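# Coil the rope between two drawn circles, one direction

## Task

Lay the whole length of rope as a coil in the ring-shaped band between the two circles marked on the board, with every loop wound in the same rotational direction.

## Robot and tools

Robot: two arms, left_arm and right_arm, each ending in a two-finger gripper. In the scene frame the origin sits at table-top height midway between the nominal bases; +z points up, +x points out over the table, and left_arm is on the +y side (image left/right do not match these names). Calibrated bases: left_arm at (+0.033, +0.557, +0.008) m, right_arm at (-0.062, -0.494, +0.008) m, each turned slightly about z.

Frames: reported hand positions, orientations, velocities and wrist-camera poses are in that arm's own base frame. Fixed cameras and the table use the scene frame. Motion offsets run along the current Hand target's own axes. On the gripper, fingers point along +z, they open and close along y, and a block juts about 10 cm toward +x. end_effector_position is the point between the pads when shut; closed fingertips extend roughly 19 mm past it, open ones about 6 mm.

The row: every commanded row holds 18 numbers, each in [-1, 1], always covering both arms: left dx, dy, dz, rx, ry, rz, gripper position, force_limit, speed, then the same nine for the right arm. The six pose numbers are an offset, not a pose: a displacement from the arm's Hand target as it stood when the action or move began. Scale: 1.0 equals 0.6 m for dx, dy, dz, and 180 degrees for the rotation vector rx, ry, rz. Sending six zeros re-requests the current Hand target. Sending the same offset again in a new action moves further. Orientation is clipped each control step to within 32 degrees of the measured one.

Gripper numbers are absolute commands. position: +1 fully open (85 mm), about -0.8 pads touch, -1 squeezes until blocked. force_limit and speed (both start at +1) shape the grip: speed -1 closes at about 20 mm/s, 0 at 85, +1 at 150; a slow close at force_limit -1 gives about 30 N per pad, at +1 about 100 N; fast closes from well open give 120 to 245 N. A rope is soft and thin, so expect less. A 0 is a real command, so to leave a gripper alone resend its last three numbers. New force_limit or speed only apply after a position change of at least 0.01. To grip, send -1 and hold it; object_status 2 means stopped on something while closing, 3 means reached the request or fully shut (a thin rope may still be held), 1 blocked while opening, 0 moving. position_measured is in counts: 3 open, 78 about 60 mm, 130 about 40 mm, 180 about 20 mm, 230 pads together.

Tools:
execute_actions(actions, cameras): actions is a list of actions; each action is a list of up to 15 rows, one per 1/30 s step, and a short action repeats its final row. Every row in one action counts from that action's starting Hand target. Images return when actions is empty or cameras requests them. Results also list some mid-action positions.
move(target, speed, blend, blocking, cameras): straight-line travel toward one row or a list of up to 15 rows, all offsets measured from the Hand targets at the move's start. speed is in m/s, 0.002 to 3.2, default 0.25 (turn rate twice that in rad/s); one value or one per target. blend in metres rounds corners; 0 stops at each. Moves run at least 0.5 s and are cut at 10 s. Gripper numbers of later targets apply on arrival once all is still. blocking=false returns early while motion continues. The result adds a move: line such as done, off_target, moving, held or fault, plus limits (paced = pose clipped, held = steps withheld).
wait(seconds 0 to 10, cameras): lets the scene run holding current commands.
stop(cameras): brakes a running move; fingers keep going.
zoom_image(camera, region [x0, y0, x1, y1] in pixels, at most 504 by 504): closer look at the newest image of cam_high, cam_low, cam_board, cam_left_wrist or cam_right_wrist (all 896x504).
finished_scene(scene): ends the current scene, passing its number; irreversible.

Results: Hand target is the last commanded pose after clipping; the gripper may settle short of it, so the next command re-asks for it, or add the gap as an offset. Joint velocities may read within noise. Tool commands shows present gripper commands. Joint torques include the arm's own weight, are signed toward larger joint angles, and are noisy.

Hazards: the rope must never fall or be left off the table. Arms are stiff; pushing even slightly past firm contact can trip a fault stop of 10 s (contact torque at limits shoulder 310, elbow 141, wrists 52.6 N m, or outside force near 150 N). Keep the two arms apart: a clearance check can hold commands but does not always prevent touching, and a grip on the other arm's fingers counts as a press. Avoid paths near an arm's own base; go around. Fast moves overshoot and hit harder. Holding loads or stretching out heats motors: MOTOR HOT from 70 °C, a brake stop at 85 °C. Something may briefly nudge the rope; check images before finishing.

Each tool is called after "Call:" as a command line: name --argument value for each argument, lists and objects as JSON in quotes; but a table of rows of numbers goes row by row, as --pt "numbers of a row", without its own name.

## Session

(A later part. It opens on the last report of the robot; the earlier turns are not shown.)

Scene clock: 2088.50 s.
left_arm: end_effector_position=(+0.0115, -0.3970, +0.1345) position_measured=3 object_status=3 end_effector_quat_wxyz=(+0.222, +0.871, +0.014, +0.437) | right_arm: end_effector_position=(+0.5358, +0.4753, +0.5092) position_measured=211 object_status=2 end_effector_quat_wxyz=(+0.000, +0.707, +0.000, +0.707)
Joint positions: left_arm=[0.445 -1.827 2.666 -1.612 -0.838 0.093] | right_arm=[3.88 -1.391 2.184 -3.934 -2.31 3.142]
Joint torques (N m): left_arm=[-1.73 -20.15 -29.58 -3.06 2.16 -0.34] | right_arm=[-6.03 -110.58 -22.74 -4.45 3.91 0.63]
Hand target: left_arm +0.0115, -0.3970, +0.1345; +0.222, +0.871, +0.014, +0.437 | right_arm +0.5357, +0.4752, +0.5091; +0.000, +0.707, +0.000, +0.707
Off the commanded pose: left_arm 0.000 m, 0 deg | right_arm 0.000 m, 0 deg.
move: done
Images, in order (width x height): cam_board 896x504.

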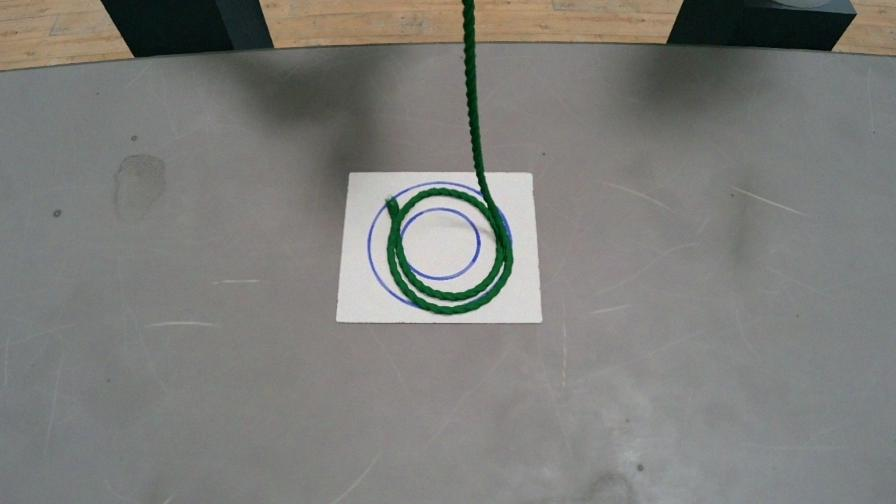

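Call:
move --pt "0 0 0 0 0 0 1 1 1 -0.0667 0.0268 -0.0013 0 0 0 -1 -1 -1" --pt "0 0 0 0 0 0 1 1 1 -0.1217 0.079 0.0155 0 0 0 -1 -1 -1" --pt "0 0 0 0 0 0 1 1 1 -0.1767 0.1135 0.0562 0 0 0 -1 -1 -1" --speed 0.03 --blend '[0.01,0.01,0]' --cameras '["cam_board"]'

Call:
zoom_image --camera "cam_board" --region '[330, 100, 560, 330]'

Scene clock: 2154.07 s.
left_arm: end_effector_position=(+0.0115, -0.3970, +0.1345) position_measured=3 object_status=3 end_effector_quat_wxyz=(+0.222, +0.871, +0.014, +0.437) | right_arm: end_effector_position=(+0.5693, +0.4072, +0.4031) position_measured=211 object_status=2 end_effector_quat_wxyz=(+0.000, +0.707, +0.000, +0.707)
Joint positions: left_arm=[0.445 -1.827 2.666 -1.612 -0.838 0.093] | right_arm=[3.729 -1.268 2.316 -4.189 -2.158 3.142]
Joint torques (N m): left_arm=[-0.69 -19.02 -29.33 -3 2.11 -0.19] | right_arm=[-7.2 -60.76 -15.05 -5.15 3.48 -1.01]
Hand target: left_arm +0.0115, -0.3970, +0.1345; +0.222, +0.871, +0.014, +0.437 | right_arm +0.5694, +0.4071, +0.4030; +0.000, +0.707, +0.000, +0.707
Off the commanded pose: left_arm 0.000 m, 0 deg | right_arm 0.000 m, 0 deg.
move: done
Images, in order (width x height): cam_board 896x504.

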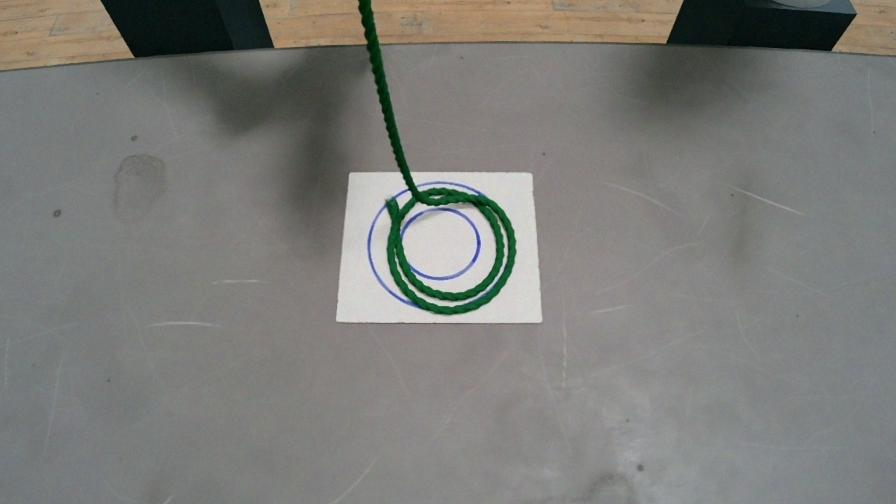

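Scaled by 2.191.

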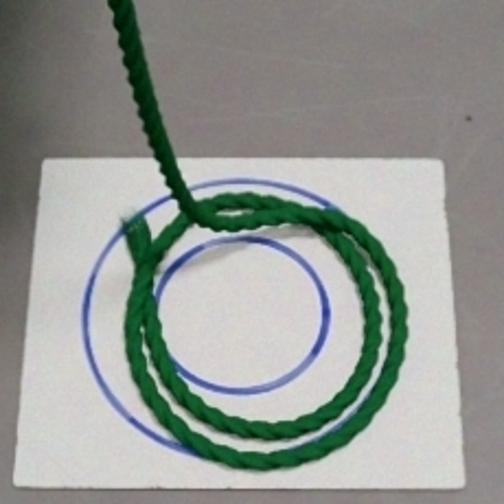

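Call:
move --pt "0 0 0 0 0 0 1 1 1 -0.075 0.0047 0.05 0 0 0 -1 -1 -1" --pt "0 0 0 0 0 0 1 1 1 -0.13 -0.0157 0.0972 0 0 0 -1 -1 -1" --pt "0 0 0 0 0 0 1 1 1 -0.185 -0.0598 0.1285 0 0 0 -1 -1 -1" --speed 0.03 --blend '[0.01,0.01,0]' --cameras '["cam_board"]'

Call:
zoom_image --camera "cam_board" --region '[330, 100, 560, 330]'

Scene clock: 2177.73 s.
left_arm: end_effector_position=(+0.0115, -0.3970, +0.1345) position_measured=3 object_status=3 end_effector_quat_wxyz=(+0.222, +0.871, +0.014, +0.437) | right_arm: end_effector_position=(+0.6464, +0.4430, +0.2921) position_measured=211 object_status=2 end_effector_quat_wxyz=(+0.000, +0.707, +0.000, +0.707)
Joint positions: left_arm=[0.445 -1.827 2.666 -1.612 -0.838 0.093] | right_arm=[3.705 -0.986 2.183 -4.338 -2.134 3.142]
Joint torques (N m): left_arm=[-0.72 -18.63 -29.13 -3.22 2.23 -0.56] | right_arm=[10.11 -89.86 -28.93 -4.97 -2.43 0.28]
Hand target: left_arm +0.0115, -0.3970, +0.1345; +0.222, +0.871, +0.014, +0.437 | right_arm +0.6464, +0.4431, +0.2920; +0.000, +0.707, +0.000, +0.707
Off the commanded pose: left_arm 0.000 m, 0 deg | right_arm 0.000 m, 0 deg.
move: done
Images, in order (width x height): cam_board 896x504.

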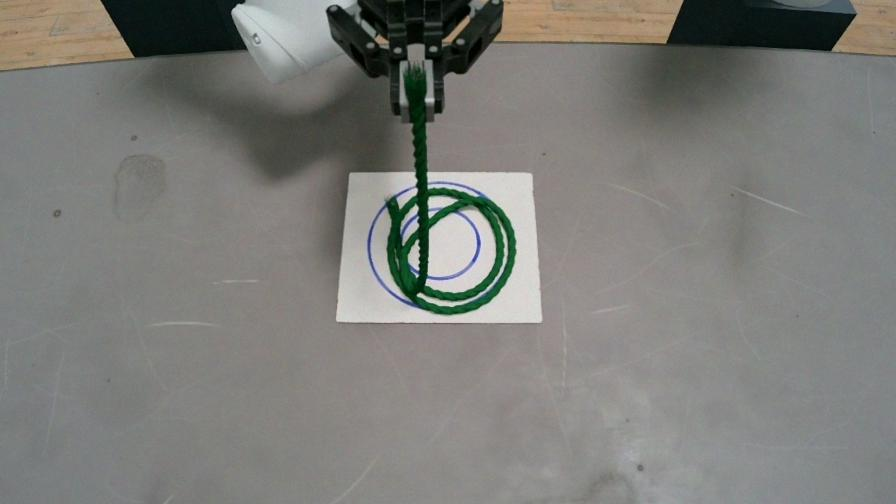

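Scaled by 2.191.

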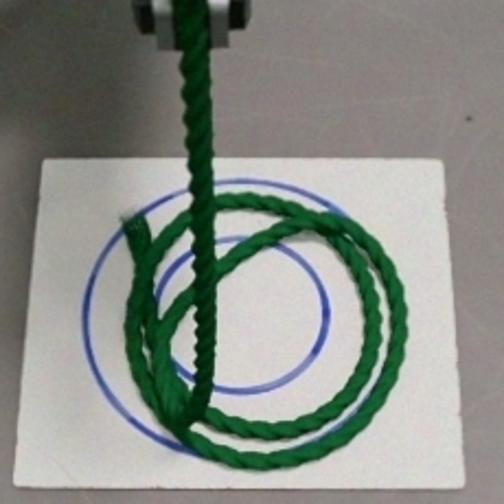

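Call:
move --pt "0 0 0 0 0 0 1 1 1 0.0633 0.019 -0.0403 0 0 0 -1 -1 -1" --pt "0 0 0 0 0 0 1 1 1 0.18 0.0338 -0.1075 0 0 0 -1 -1 -1" --pt "0 0 0 0 0 0 1 1 1 0.2633 -0.0012 -0.165 0 0 0 -1 -1 -1" --pt "0 0 0 0 0 0 1 1 1 0.3617 -0.0533 -0.1835 0 0 0 -1 -1 -1" --speed 0.05 --blend '[0.015,0.015,0.01,0]' --cameras '["cam_board"]'

Call:
zoom_image --camera "cam_board" --region '[330, 100, 560, 330]'

Scene clock: 2213.13 s.
left_arm: end_effector_position=(+0.0115, -0.3970, +0.1345) position_measured=3 object_status=3 end_effector_quat_wxyz=(+0.222, +0.871, +0.014, +0.437) | right_arm: end_effector_position=(+0.5364, +0.4749, +0.5090) position_measured=211 object_status=2 end_effector_quat_wxyz=(+0.000, +0.707, +0.000, +0.707)
Joint positions: left_arm=[0.445 -1.827 2.666 -1.612 -0.838 0.093] | right_arm=[3.879 -1.391 2.184 -3.934 -2.308 3.142]
Joint torques (N m): left_arm=[-0.7 -20.14 -29.52 -3.09 2.28 -0.17] | right_arm=[8.06 -108.07 -42.04 0.3 -2.38 2.79]
Hand target: left_arm +0.0115, -0.3970, +0.1345; +0.222, +0.871, +0.014, +0.437 | right_arm +0.5364, +0.4750, +0.5091; +0.000, +0.707, +0.000, +0.707
Off the commanded pose: left_arm 0.000 m, 0 deg | right_arm 0.000 m, 0 deg.
move: done
Images, in order (width x height): cam_board 896x504.

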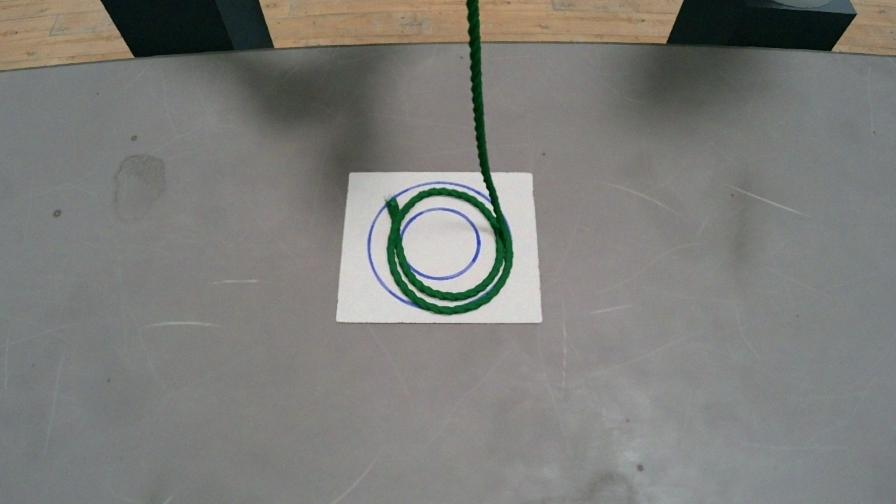

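Scaled by 2.191.

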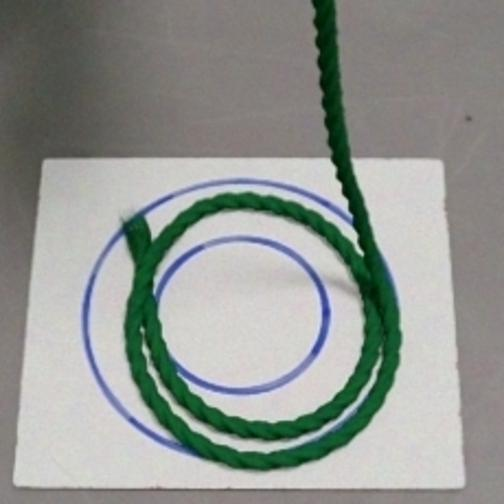

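Call:
move --pt "0 0 0 0 0 0 1 1 1 -0.075 -0.0022 -0.0118 0 0 0 -1 -1 -1" --pt "0 0 0 0 0 0 1 1 1 -0.1317 0.0547 -0.0067 0 0 0 -1 -1 -1" --pt "0 0 0 0 0 0 1 1 1 -0.1883 0.1007 0.0237 0 0 0 -1 -1 -1" --speed 0.03 --blend '[0.005,0.01,0]' --cameras '["cam_board"]'

Call:
zoom_image --camera "cam_board" --region '[330, 100, 560, 330]'

Scene clock: 2242.53 s.
left_arm: end_effector_position=(+0.0115, -0.3970, +0.1345) position_measured=3 object_status=3 end_effector_quat_wxyz=(+0.222, +0.871, +0.014, +0.437) | right_arm: end_effector_position=(+0.5506, +0.4146, +0.3962) position_measured=211 object_status=2 end_effector_quat_wxyz=(+0.000, +0.707, +0.000, +0.707)
Joint positions: left_arm=[0.445 -1.827 2.666 -1.612 -0.838 0.093] | right_arm=[3.765 -1.26 2.328 -4.209 -2.194 3.142]
Joint torques (N m): left_arm=[-0.36 -20.22 -29.3 -2.89 1.97 -0.16] | right_arm=[-6.84 -60.35 -13.84 -5.19 3.71 -1]
Hand target: left_arm +0.0115, -0.3970, +0.1345; +0.222, +0.871, +0.014, +0.437 | right_arm +0.5506, +0.4146, +0.3961; +0.000, +0.707, +0.000, +0.707
Off the commanded pose: left_arm 0.000 m, 0 deg | right_arm 0.000 m, 0 deg.
move: done
Images, in order (width x height): cam_board 896x504.

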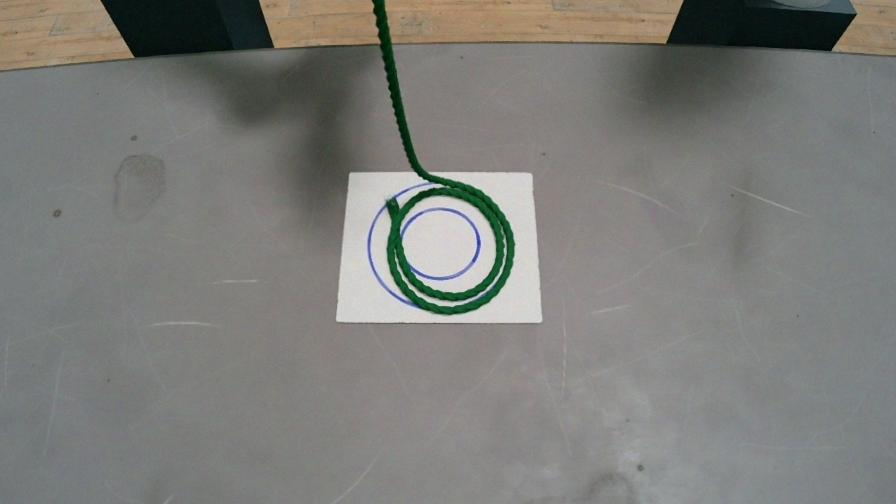

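Scaled by 2.191.

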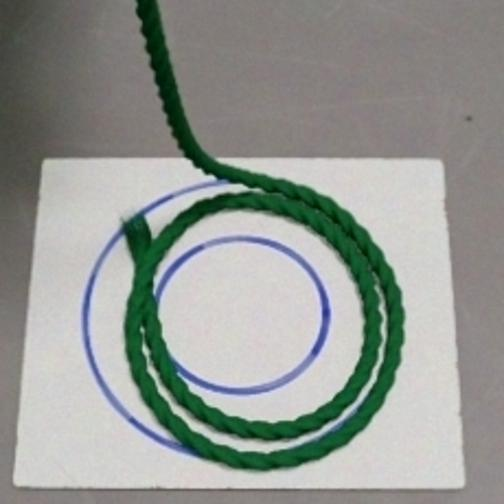

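Call:
move --pt "0 0 0 0 0 0 1 1 1 -0.075 0.0112 0.0432 0 0 0 -1 -1 -1" --pt "0 0 0 0 0 0 1 1 1 -0.135 0.0178 0.1013 0 0 0 -1 -1 -1" --speed 0.03 --blend '[0.01,0]' --cameras '["cam_board"]'

Call:
zoom_image --camera "cam_board" --region '[330, 100, 560, 330]'

Scene clock: 2269.13 s.
left_arm: end_effector_position=(+0.0115, -0.3970, +0.1345) position_measured=3 object_status=3 end_effector_quat_wxyz=(+0.222, +0.871, +0.014, +0.437) | right_arm: end_effector_position=(+0.6112, +0.4039, +0.3152) position_measured=211 object_status=2 end_effector_quat_wxyz=(+0.000, +0.707, +0.000, +0.707)
Joint positions: left_arm=[0.445 -1.827 2.666 -1.612 -0.838 0.093] | right_arm=[3.676 -1.071 2.288 -4.357 -2.106 3.142]
Joint torques (N m): left_arm=[-0.43 -19.99 -28.91 -3.07 2.12 -0.32] | right_arm=[-6.58 -74.94 -27.74 -5.31 3.76 -1.21]
Hand target: left_arm +0.0115, -0.3970, +0.1345; +0.222, +0.871, +0.014, +0.437 | right_arm +0.6113, +0.4039, +0.3151; +0.000, +0.707, +0.000, +0.707
Off the commanded pose: left_arm 0.000 m, 0 deg | right_arm 0.000 m, 0 deg.
move: done
Images, in order (width x height): cam_board 896x504.

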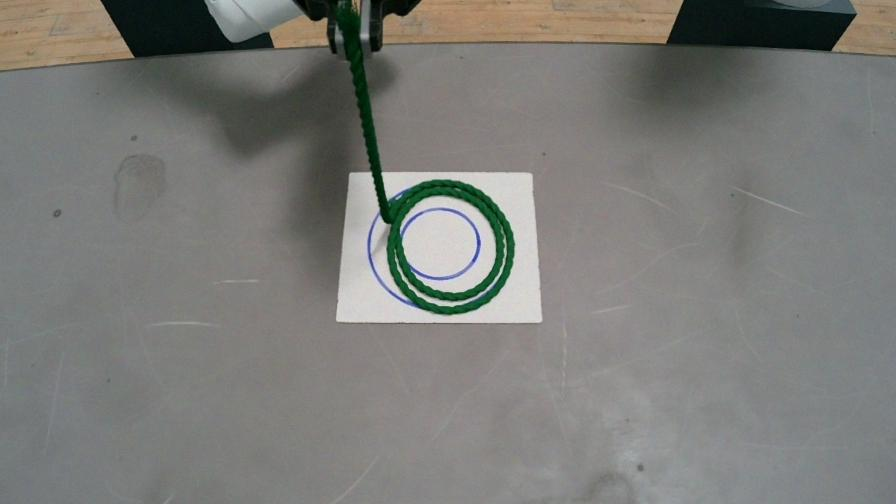

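Scaled by 2.191.

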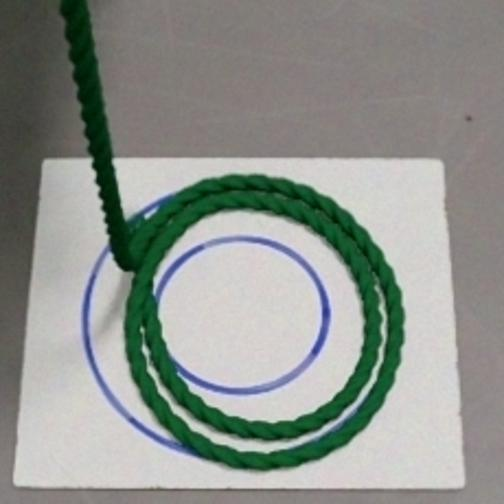

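Call:
move --pt "0 0 0 0 0 0 1 1 1 -0.0667 -0.0163 0.0523 0 0 0 -1 -1 -1" --pt "0 0 0 0 0 0 1 1 1 -0.1267 -0.0667 0.1005 0 -0.1667 0 -1 -1 -1" --speed '[0.03,0.1]' --blend '[0.008,0]' --cameras '["cam_board"]'

Call:
zoom_image --camera "cam_board" --region '[330, 100, 560, 330]'

Scene clock: 2340.43 s.
left_arm: end_effector_position=(+0.0115, -0.3970, +0.1345) position_measured=3 object_status=3 end_effector_quat_wxyz=(+0.222, +0.871, +0.014, +0.437) | right_arm: end_effector_position=(+0.6716, +0.4440, +0.2390) position_measured=211 object_status=2 end_effector_quat_wxyz=(+0.000, +0.866, +0.000, +0.500)
Joint positions: left_arm=[0.445 -1.827 2.666 -1.612 -0.838 0.093] | right_arm=[3.651 -1.193 2.209 -3.572 -2.006 3.414]
Joint torques (N m): left_arm=[-0.78 -19.7 -29.52 -2.92 2.19 -0.27] | right_arm=[-5.91 -127.06 -36.42 -2.37 3.57 4.46]
Hand target: left_arm +0.0115, -0.3970, +0.1345; +0.222, +0.871, +0.014, +0.437 | right_arm +0.6716, +0.4440, +0.2390; +0.000, +0.866, +0.000, +0.500
Off the commanded pose: left_arm 0.000 m, 0 deg | right_arm 0.000 m, 0 deg.
move: done
Images, in order (width x height): cam_board 896x504.

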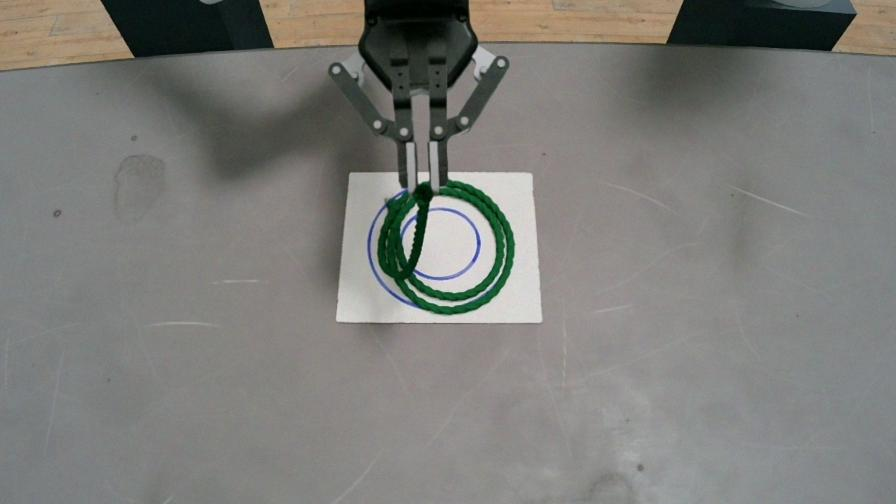

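Scaled by 2.191.

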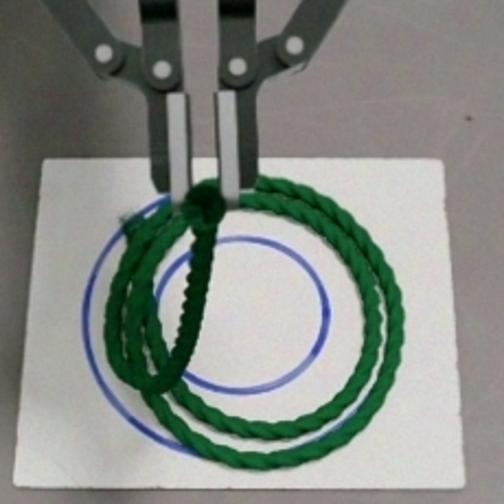

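Call:
move --pt "0 0 0 0 0 0 1 1 1 -0.0481 -0.0498 0.0333 0 -0.1667 0 -1 -1 -1" --pt "0 0 0 0 0 0 1 1 1 -0.1063 -0.097 0.0492 0 -0.3333 0 -1 -1 -1" --speed '[0.09,0.09]' --blend '[0.008,0]' --cameras '["cam_board","cam_low"]'

Call:
zoom_image --camera "cam_board" --region '[330, 100, 560, 330]'

Scene clock: 2367.47 s.
left_arm: end_effector_position=(+0.0115, -0.3970, +0.1345) position_measured=3 object_status=3 end_effector_quat_wxyz=(+0.222, +0.871, +0.014, +0.437) | right_arm: end_effector_position=(+0.6652, +0.5022, +0.1691) position_measured=211 object_status=2 end_effector_quat_wxyz=(+0.000, +1.000, +0.000, +0.000)
Joint positions: left_arm=[0.445 -1.827 2.666 -1.612 -0.838 0.093] | right_arm=[3.573 -1.2 1.793 -2.164 -1.57 3.573]
Joint torques (N m): left_arm=[0.06 -20.03 -29.41 -3.08 2.25 -0.25] | right_arm=[-5.73 -97.67 -50.63 -1.8 4.31 -3.05]
Hand target: left_arm +0.0115, -0.3970, +0.1345; +0.222, +0.871, +0.014, +0.437 | right_arm +0.6652, +0.5022, +0.1691; +0.000, +1.000, +0.000, +0.000
Off the commanded pose: left_arm 0.000 m, 0 deg | right_arm 0.000 m, 0 deg.
move: done
Images, in order (width x height): cam_low 896x504, cam_board 896x504.

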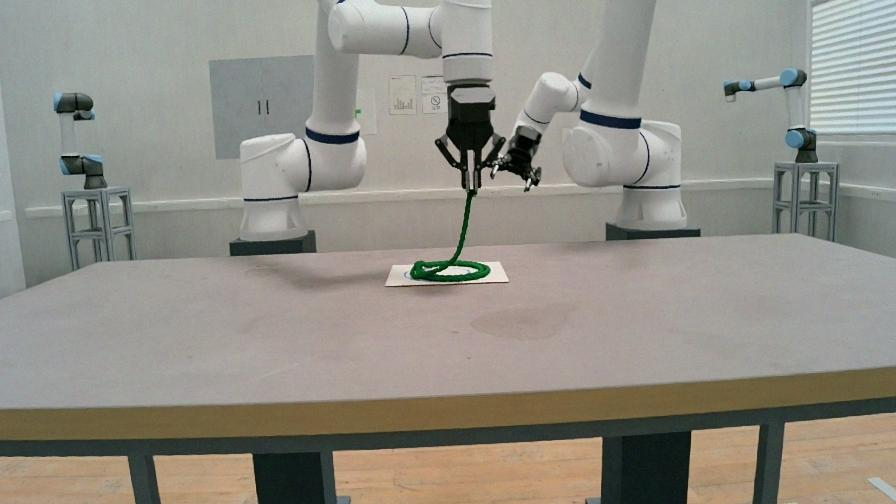

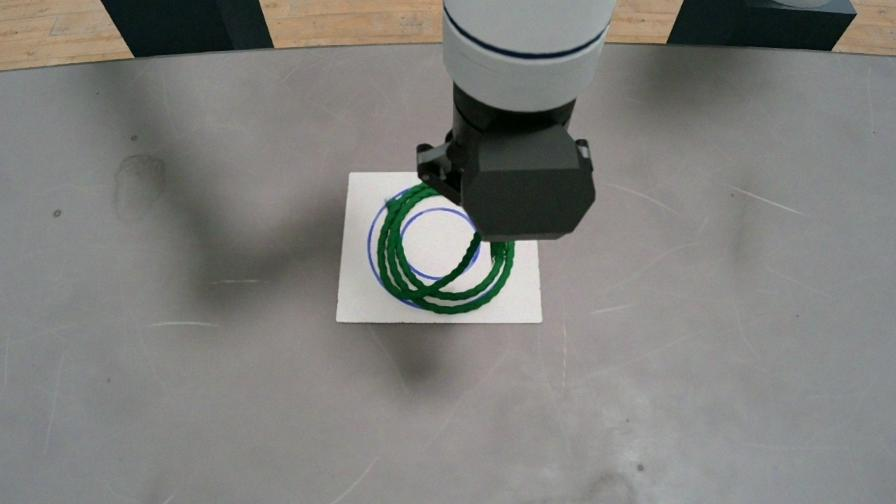

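Scaled by 2.191.

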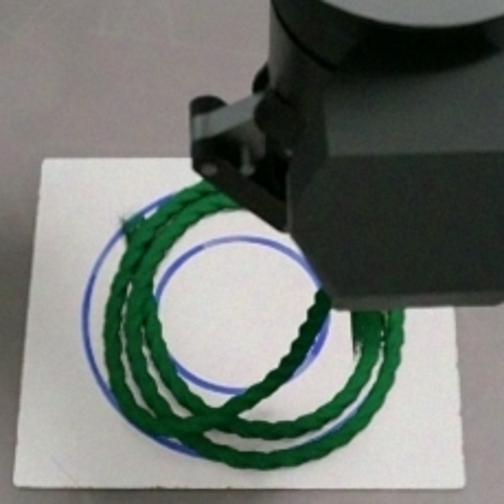

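Call:
move --pt "0 0 0 0 0 0 1 1 1 -0.0167 0.007 0.065 0 0 0.2222 -1 -1 -1" --pt "0 0 0 0 0 0 1 1 1 -0.0933 0.0017 0.1317 0 0 0.4444 -1 -1 -1" --speed '[0.1,0.1]' --blend '[0.005,0]' --cameras '["cam_board","cam_low","cam_right_wrist"]'

Scene clock: 2424.90 s.
left_arm: end_effector_position=(+0.0115, -0.3970, +0.1345) position_measured=3 object_status=3 end_effector_quat_wxyz=(+0.222, +0.871, +0.014, +0.437) | right_arm: end_effector_position=(+0.6092, +0.5012, +0.0901) position_measured=211 object_status=2 end_effector_quat_wxyz=(+0.000, +0.766, -0.643, +0.000)
Joint positions: left_arm=[0.445 -1.827 2.666 -1.612 -0.838 0.093] | right_arm=[3.603 -1.176 1.935 -2.329 -1.57 4.999]
Joint torques (N m): left_arm=[-1.09 -19.37 -29.16 -2.96 2.24 -0.09] | right_arm=[10.87 -95.08 -25.76 -7.34 -1.79 4.06]
Hand target: left_arm +0.0115, -0.3970, +0.1345; +0.222, +0.871, +0.014, +0.437 | right_arm +0.6092, +0.5012, +0.0901; +0.000, +0.766, -0.643, +0.000
Off the commanded pose: left_arm 0.000 m, 0 deg | right_arm 0.000 m, 0 deg.
move: done
camera_calibration:
cam_right_wrist: T_world_to_cam=[[-0.985512, -0.168916, -0.0152913, 0.699667], [-0.164658, 0.931238, 0.325091, -0.376144], [-0.0406733, 0.322899, -0.945559, 0.0735489], [0, 0, 0, 1]] pos_world=[0.630587, 0.444716, 0.202525]
Images, in order (width x height): cam_low 896x504, cam_board 896x504, cam_right_wrist 896x504.

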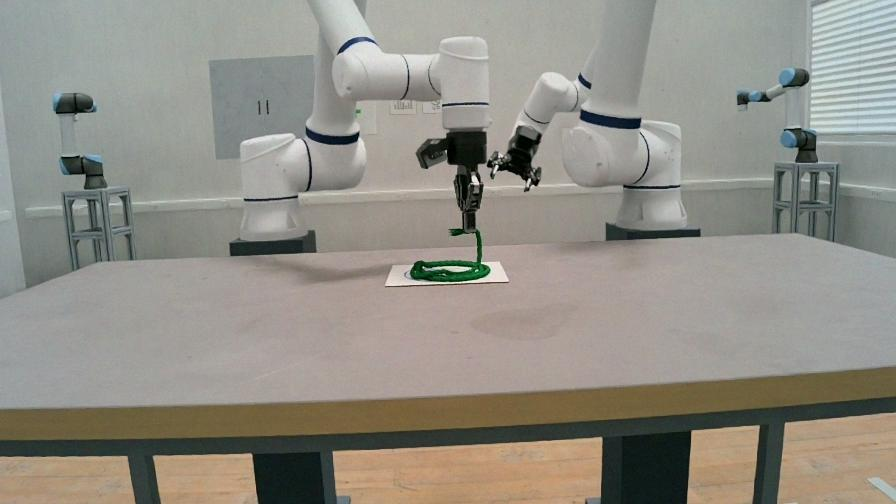

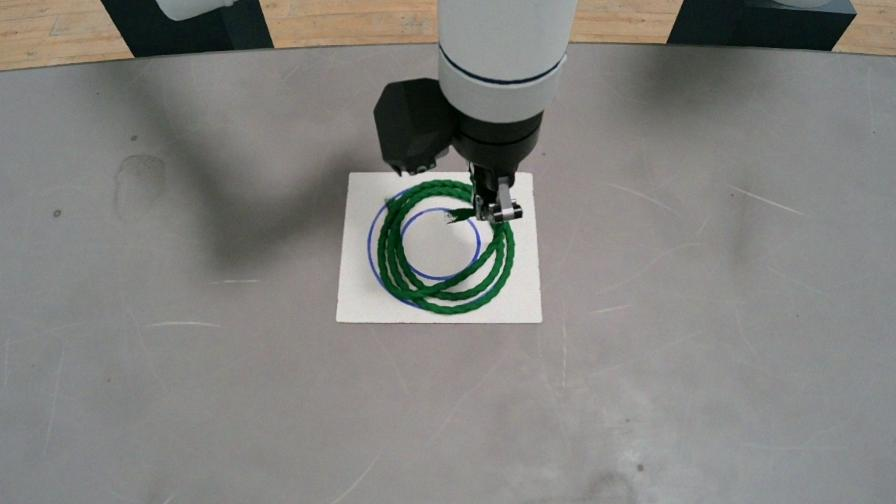

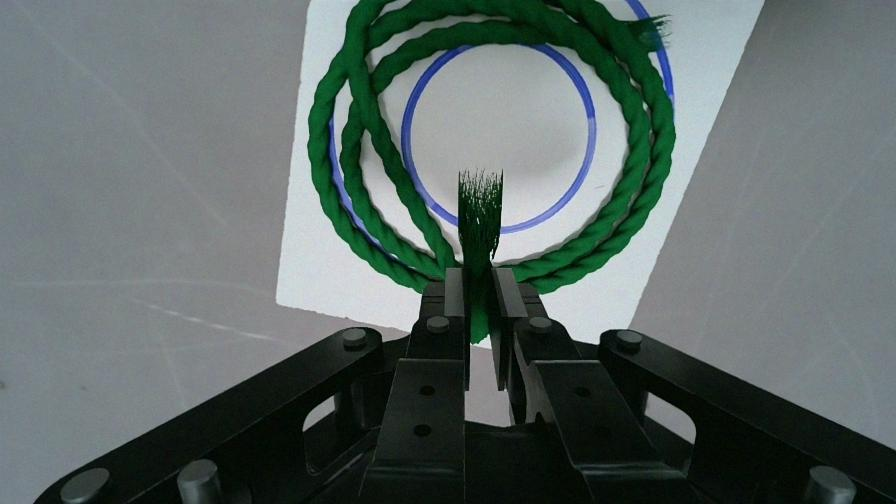

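Call:
move --pt "0 0 0 0 0 0 1 1 1 -0.0075 0.0775 0.0583 0 0 0.1667 -1 -1 -1" --pt "0 0 0 0 0 0 1 1 1 -0.0018 0.1085 0.11 0 0 0.2222 -1 -1 -1" --speed '[0.08,0.04]' --blend '[0.01,0]' --cameras '["cam_board","cam_low","cam_right_wrist"]'

Scene clock: 2449.33 s.
left_arm: end_effector_position=(+0.0115, -0.3970, +0.1345) position_measured=3 object_status=3 end_effector_quat_wxyz=(+0.222, +0.871, +0.014, +0.437) | right_arm: end_effector_position=(+0.5449, +0.4910, +0.0242) position_measured=211 object_status=2 end_effector_quat_wxyz=(+0.000, -0.500, +0.866, +0.000)
Joint positions: left_arm=[0.445 -1.827 2.666 -1.612 -0.838 0.093] | right_arm=[3.63 -1.157 2.076 -2.49 -1.57 5.724]
Joint torques (N m): left_arm=[-0.79 -18.68 -29.32 -3.22 2.1 -0.32] | right_arm=[10.35 -77.96 -15.97 -5.99 -1.6 4.14]
Hand target: left_arm +0.0115, -0.3970, +0.1345; +0.222, +0.871, +0.014, +0.437 | right_arm +0.5449, +0.4910, +0.0241; +0.000, -0.500, +0.866, +0.000
Off the commanded pose: left_arm 0.000 m, 0 deg | right_arm 0.000 m, 0 deg.
move: done
camera_calibration:
cam_right_wrist: T_world_to_cam=[[-0.863604, 0.503942, -0.0151926, 0.23675], [0.472435, 0.819397, 0.324644, -0.647909], [0.176051, 0.273186, -0.945714, -0.0817512], [0, 0, 0, 1]] pos_world=[0.524946, 0.43392, 0.136624]
Images, in order (width x height): cam_low 896x504, cam_board 896x504, cam_right_wrist 896x504.

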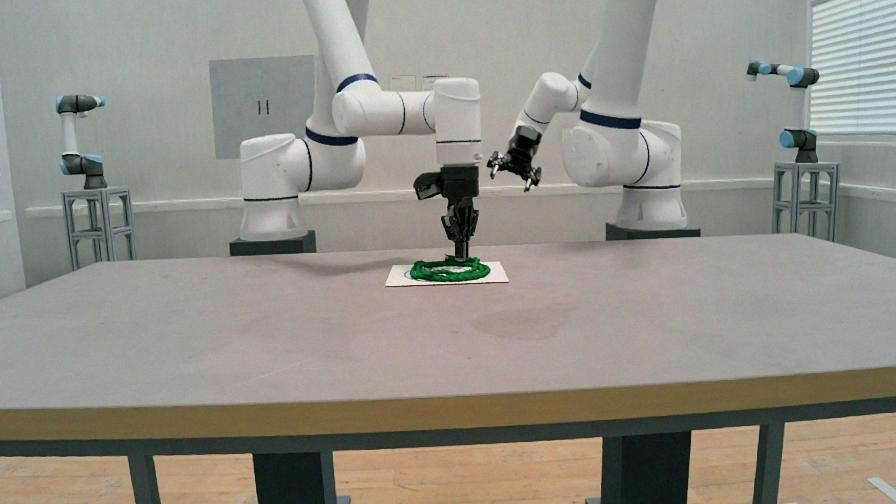

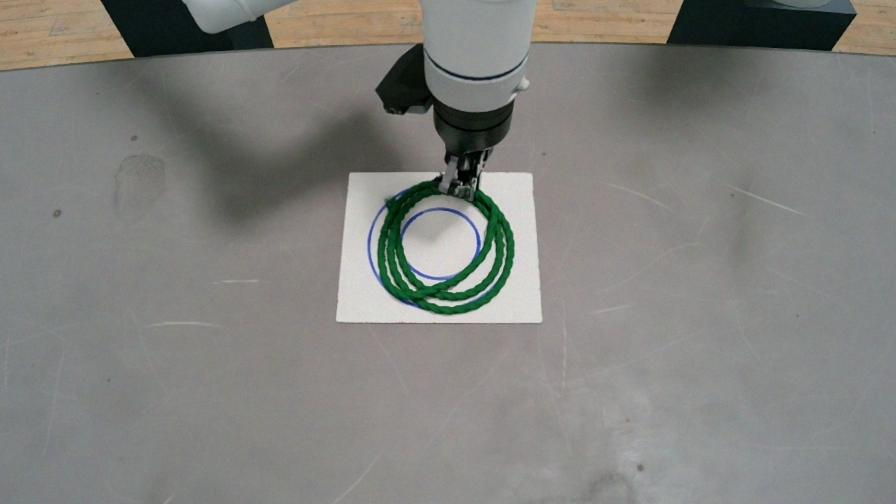

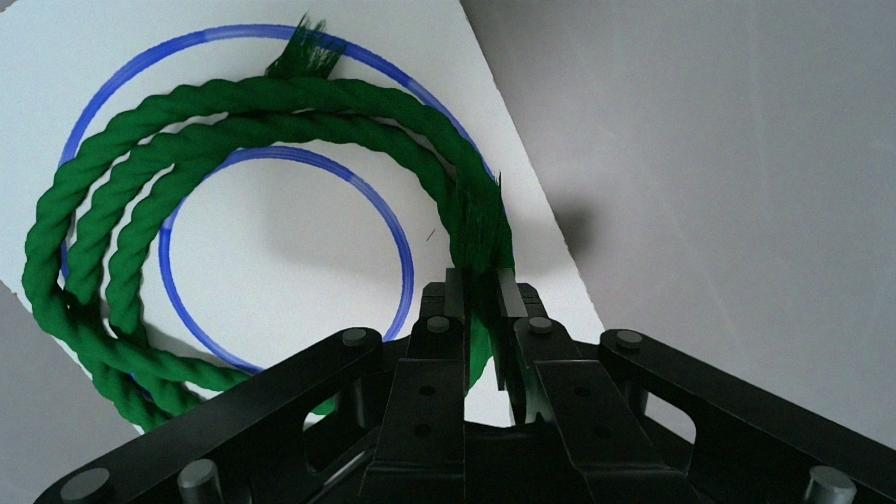

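Call:
move --target '[0,0,0,0,0,0,1,1,1,0,0,0,0,0,0,-0.3,-1,-1]' --speed 0.05 --cameras '["cam_right_wrist"]'

Scene clock: 2457.50 s.
left_arm: end_effector_position=(+0.0115, -0.3970, +0.1345) position_measured=3 object_status=3 end_effector_quat_wxyz=(+0.222, +0.871, +0.014, +0.437) | right_arm: end_effector_position=(+0.5448, +0.4910, +0.0240) position_measured=167 object_status=0 end_effector_quat_wxyz=(+0.000, -0.500, +0.866, +0.000)
Joint positions: left_arm=[0.445 -1.827 2.666 -1.612 -0.838 0.093] | right_arm=[3.63 -1.156 2.076 -2.49 -1.57 5.724]
Joint torques (N m): left_arm=[-1.34 -20.75 -29.39 -2.92 2.18 -0.27] | right_arm=[8.41 -139.13 -39.53 -6.17 -1.91 3.88]
Hand target: left_arm +0.0115, -0.3970, +0.1345; +0.222, +0.871, +0.014, +0.437 | right_arm +0.5449, +0.4910, +0.0241; +0.000, -0.500, +0.866, +0.000
Off the commanded pose: left_arm 0.000 m, 0 deg | right_arm 0.000 m, 0 deg.
move: done
camera_calibration:
cam_right_wrist: T_world_to_cam=[[-0.863449, 0.504208, -0.0151388, 0.236545], [0.472722, 0.819274, 0.324538, -0.647958], [0.176038, 0.273066, -0.945752, -0.0817812], [0, 0, 0, 1]] pos_world=[0.524945, 0.433919, 0.136523]
Images, in order (width x height): cam_right_wrist 896x504.

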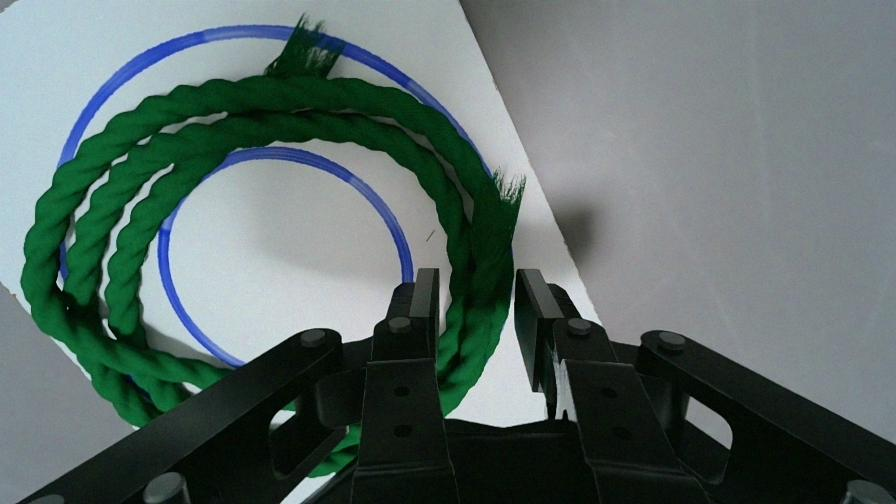

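Call:
move --pt "0 0 0 0 0 0 1 1 1 0 0 -0.1 0 0 0 -0.3 -1 -1" --pt "0 0 0 0 0 0 1 1 1 0.2693 0.133 -0.3333 0 0 0 -0.3 -1 -1" --speed '[0.05,0.15]' --blend '[0.01,0]' --cameras '["cam_board","cam_high","cam_right_wrist"]'

Call:
zoom_image --camera "cam_board" --region '[330, 100, 560, 330]'

Scene clock: 2469.47 s.
left_arm: end_effector_position=(+0.0115, -0.3970, +0.1345) position_measured=3 object_status=3 end_effector_quat_wxyz=(+0.222, +0.871, +0.014, +0.437) | right_arm: end_effector_position=(+0.3952, +0.3909, +0.2240) position_measured=167 object_status=3 end_effector_quat_wxyz=(+0.000, -0.500, +0.866, +0.000)
Joint positions: left_arm=[0.445 -1.827 2.666 -1.612 -0.838 0.093] | right_arm=[3.596 -1.695 2.251 -2.127 -1.57 5.69]
Joint torques (N m): left_arm=[-1.02 -19.3 -28.95 -2.98 2.03 -0.25] | right_arm=[-6.73 -81.38 -30.74 -1.79 3.27 -2.66]
Hand target: left_arm +0.0115, -0.3970, +0.1345; +0.222, +0.871, +0.014, +0.437 | right_arm +0.3951, +0.3908, +0.2241; +0.000, -0.500, +0.866, +0.000
Off the commanded pose: left_arm 0.000 m, 0 deg | right_arm 0.000 m, 0 deg.
move: done
camera_calibration:
cam_right_wrist: T_world_to_cam=[[-0.863449, 0.504209, -0.0151393, 0.160786], [0.472716, 0.819264, 0.324569, -0.560096], [0.176054, 0.273092, -0.945741, 0.161037], [0, 0, 0, 1]] pos_world=[0.375246, 0.333819, 0.336523]
Images, in order (width x height): cam_high 896x504, cam_board 896x504, cam_right_wrist 896x504.

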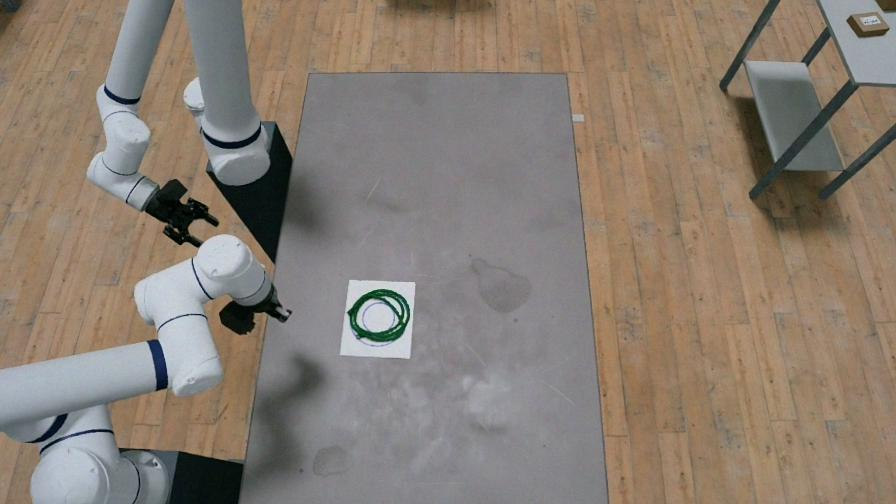

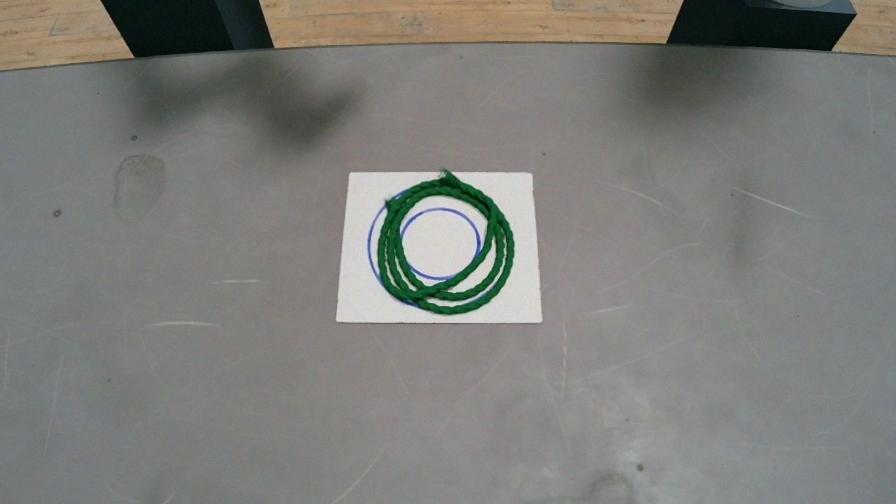

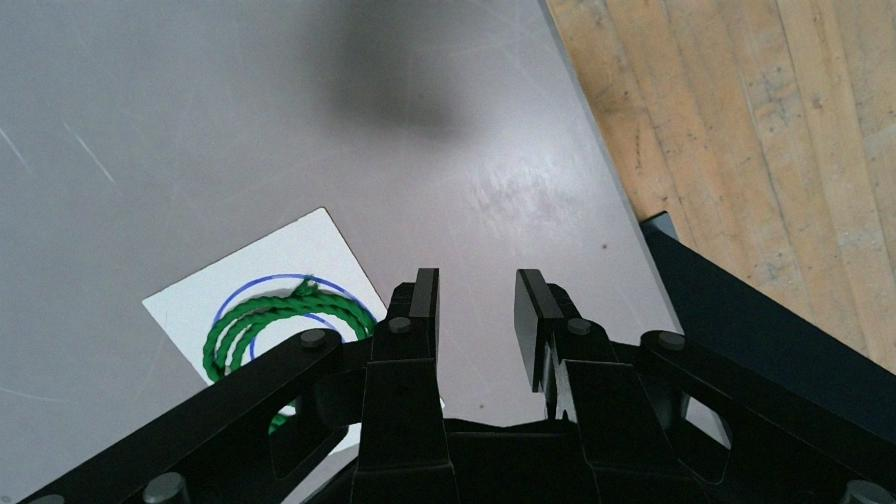

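Scaled by 2.191.

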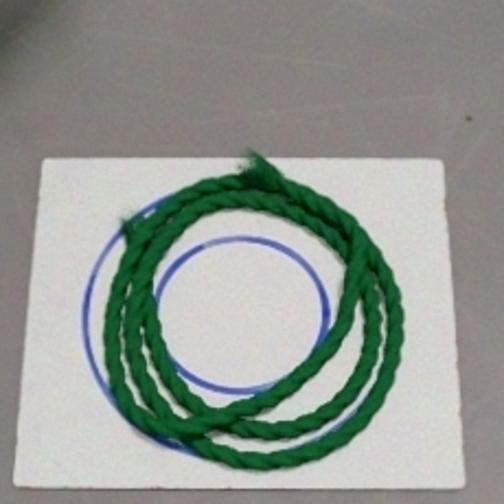

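Call:
zoom_image --camera "cam_board" --region '[360, 160, 530, 330]'

Scaled by 2.965.

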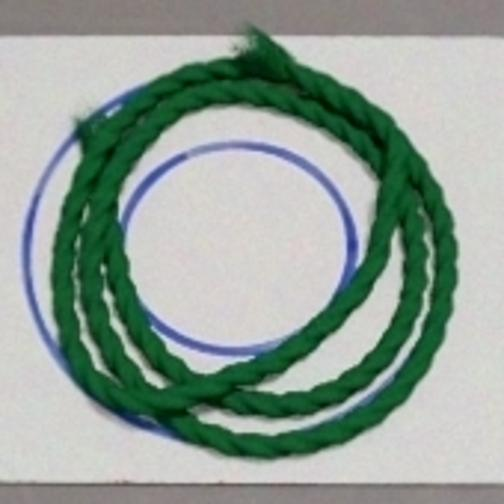

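Call:
move --target '[0,0,0,0,0,0,1,1,1,-0.3543,-0.293,0.2068,0,0,-0.3333,0.405,-1,0]' --speed 0.2 --cameras '["cam_board","cam_right_wrist"]'

Scene clock: 2524.13 s.
left_arm: end_effector_position=(+0.0115, -0.3970, +0.1345) position_measured=3 object_status=3 end_effector_quat_wxyz=(+0.222, +0.871, +0.014, +0.437) | right_arm: end_effector_position=(+0.6535, +0.4871, +0.1000) position_measured=78 object_status=3 end_effector_quat_wxyz=(+0.000, +0.866, -0.500, +0.000)
Joint positions: left_arm=[0.445 -1.827 2.666 -1.612 -0.838 0.093] | right_arm=[3.562 -1.154 1.876 -2.293 -1.57 4.61]
Joint torques (N m): left_arm=[-1.64 -20.16 -29.7 -3.07 2.1 -0.31] | right_arm=[-6.42 -98.09 -47.62 -1.98 4.2 -2.76]
Hand target: left_arm +0.0115, -0.3970, +0.1345; +0.222, +0.871, +0.014, +0.437 | right_arm +0.6535, +0.4871, +0.0999; +0.000, +0.866, -0.500, +0.000
Off the commanded pose: left_arm 0.000 m, 0 deg | right_arm 0.000 m, 0 deg.
move: done
camera_calibration:
cam_right_wrist: T_world_to_cam=[[-0.868508, -0.495431, -0.0155541, 0.823718], [-0.472967, 0.818922, 0.325067, -0.102688], [-0.148311, 0.28968, -0.945563, 0.175803], [0, 0, 0, 1]] pos_world=[0.692911, 0.441262, 0.212425]
Images, in order (width x height): cam_board 896x504, cam_right_wrist 896x504.

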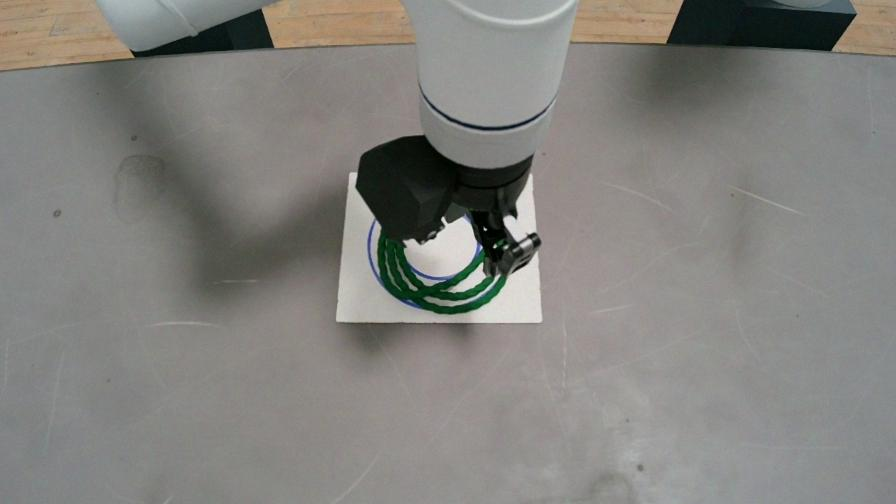

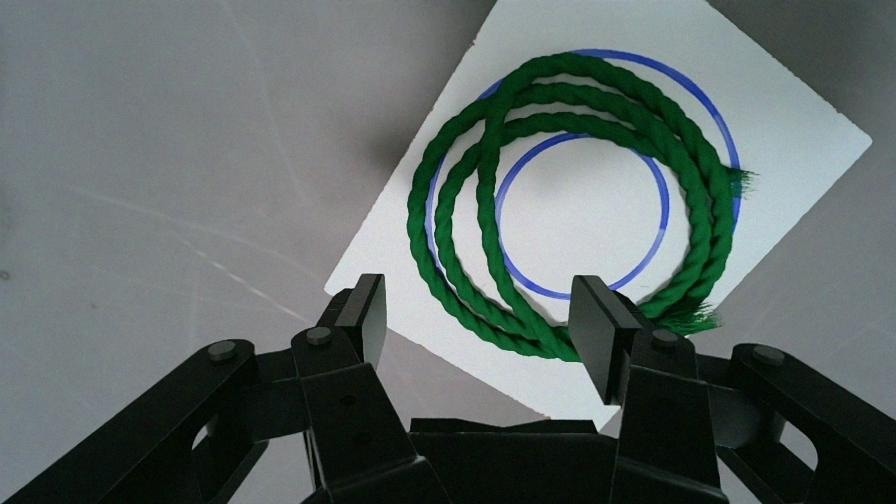

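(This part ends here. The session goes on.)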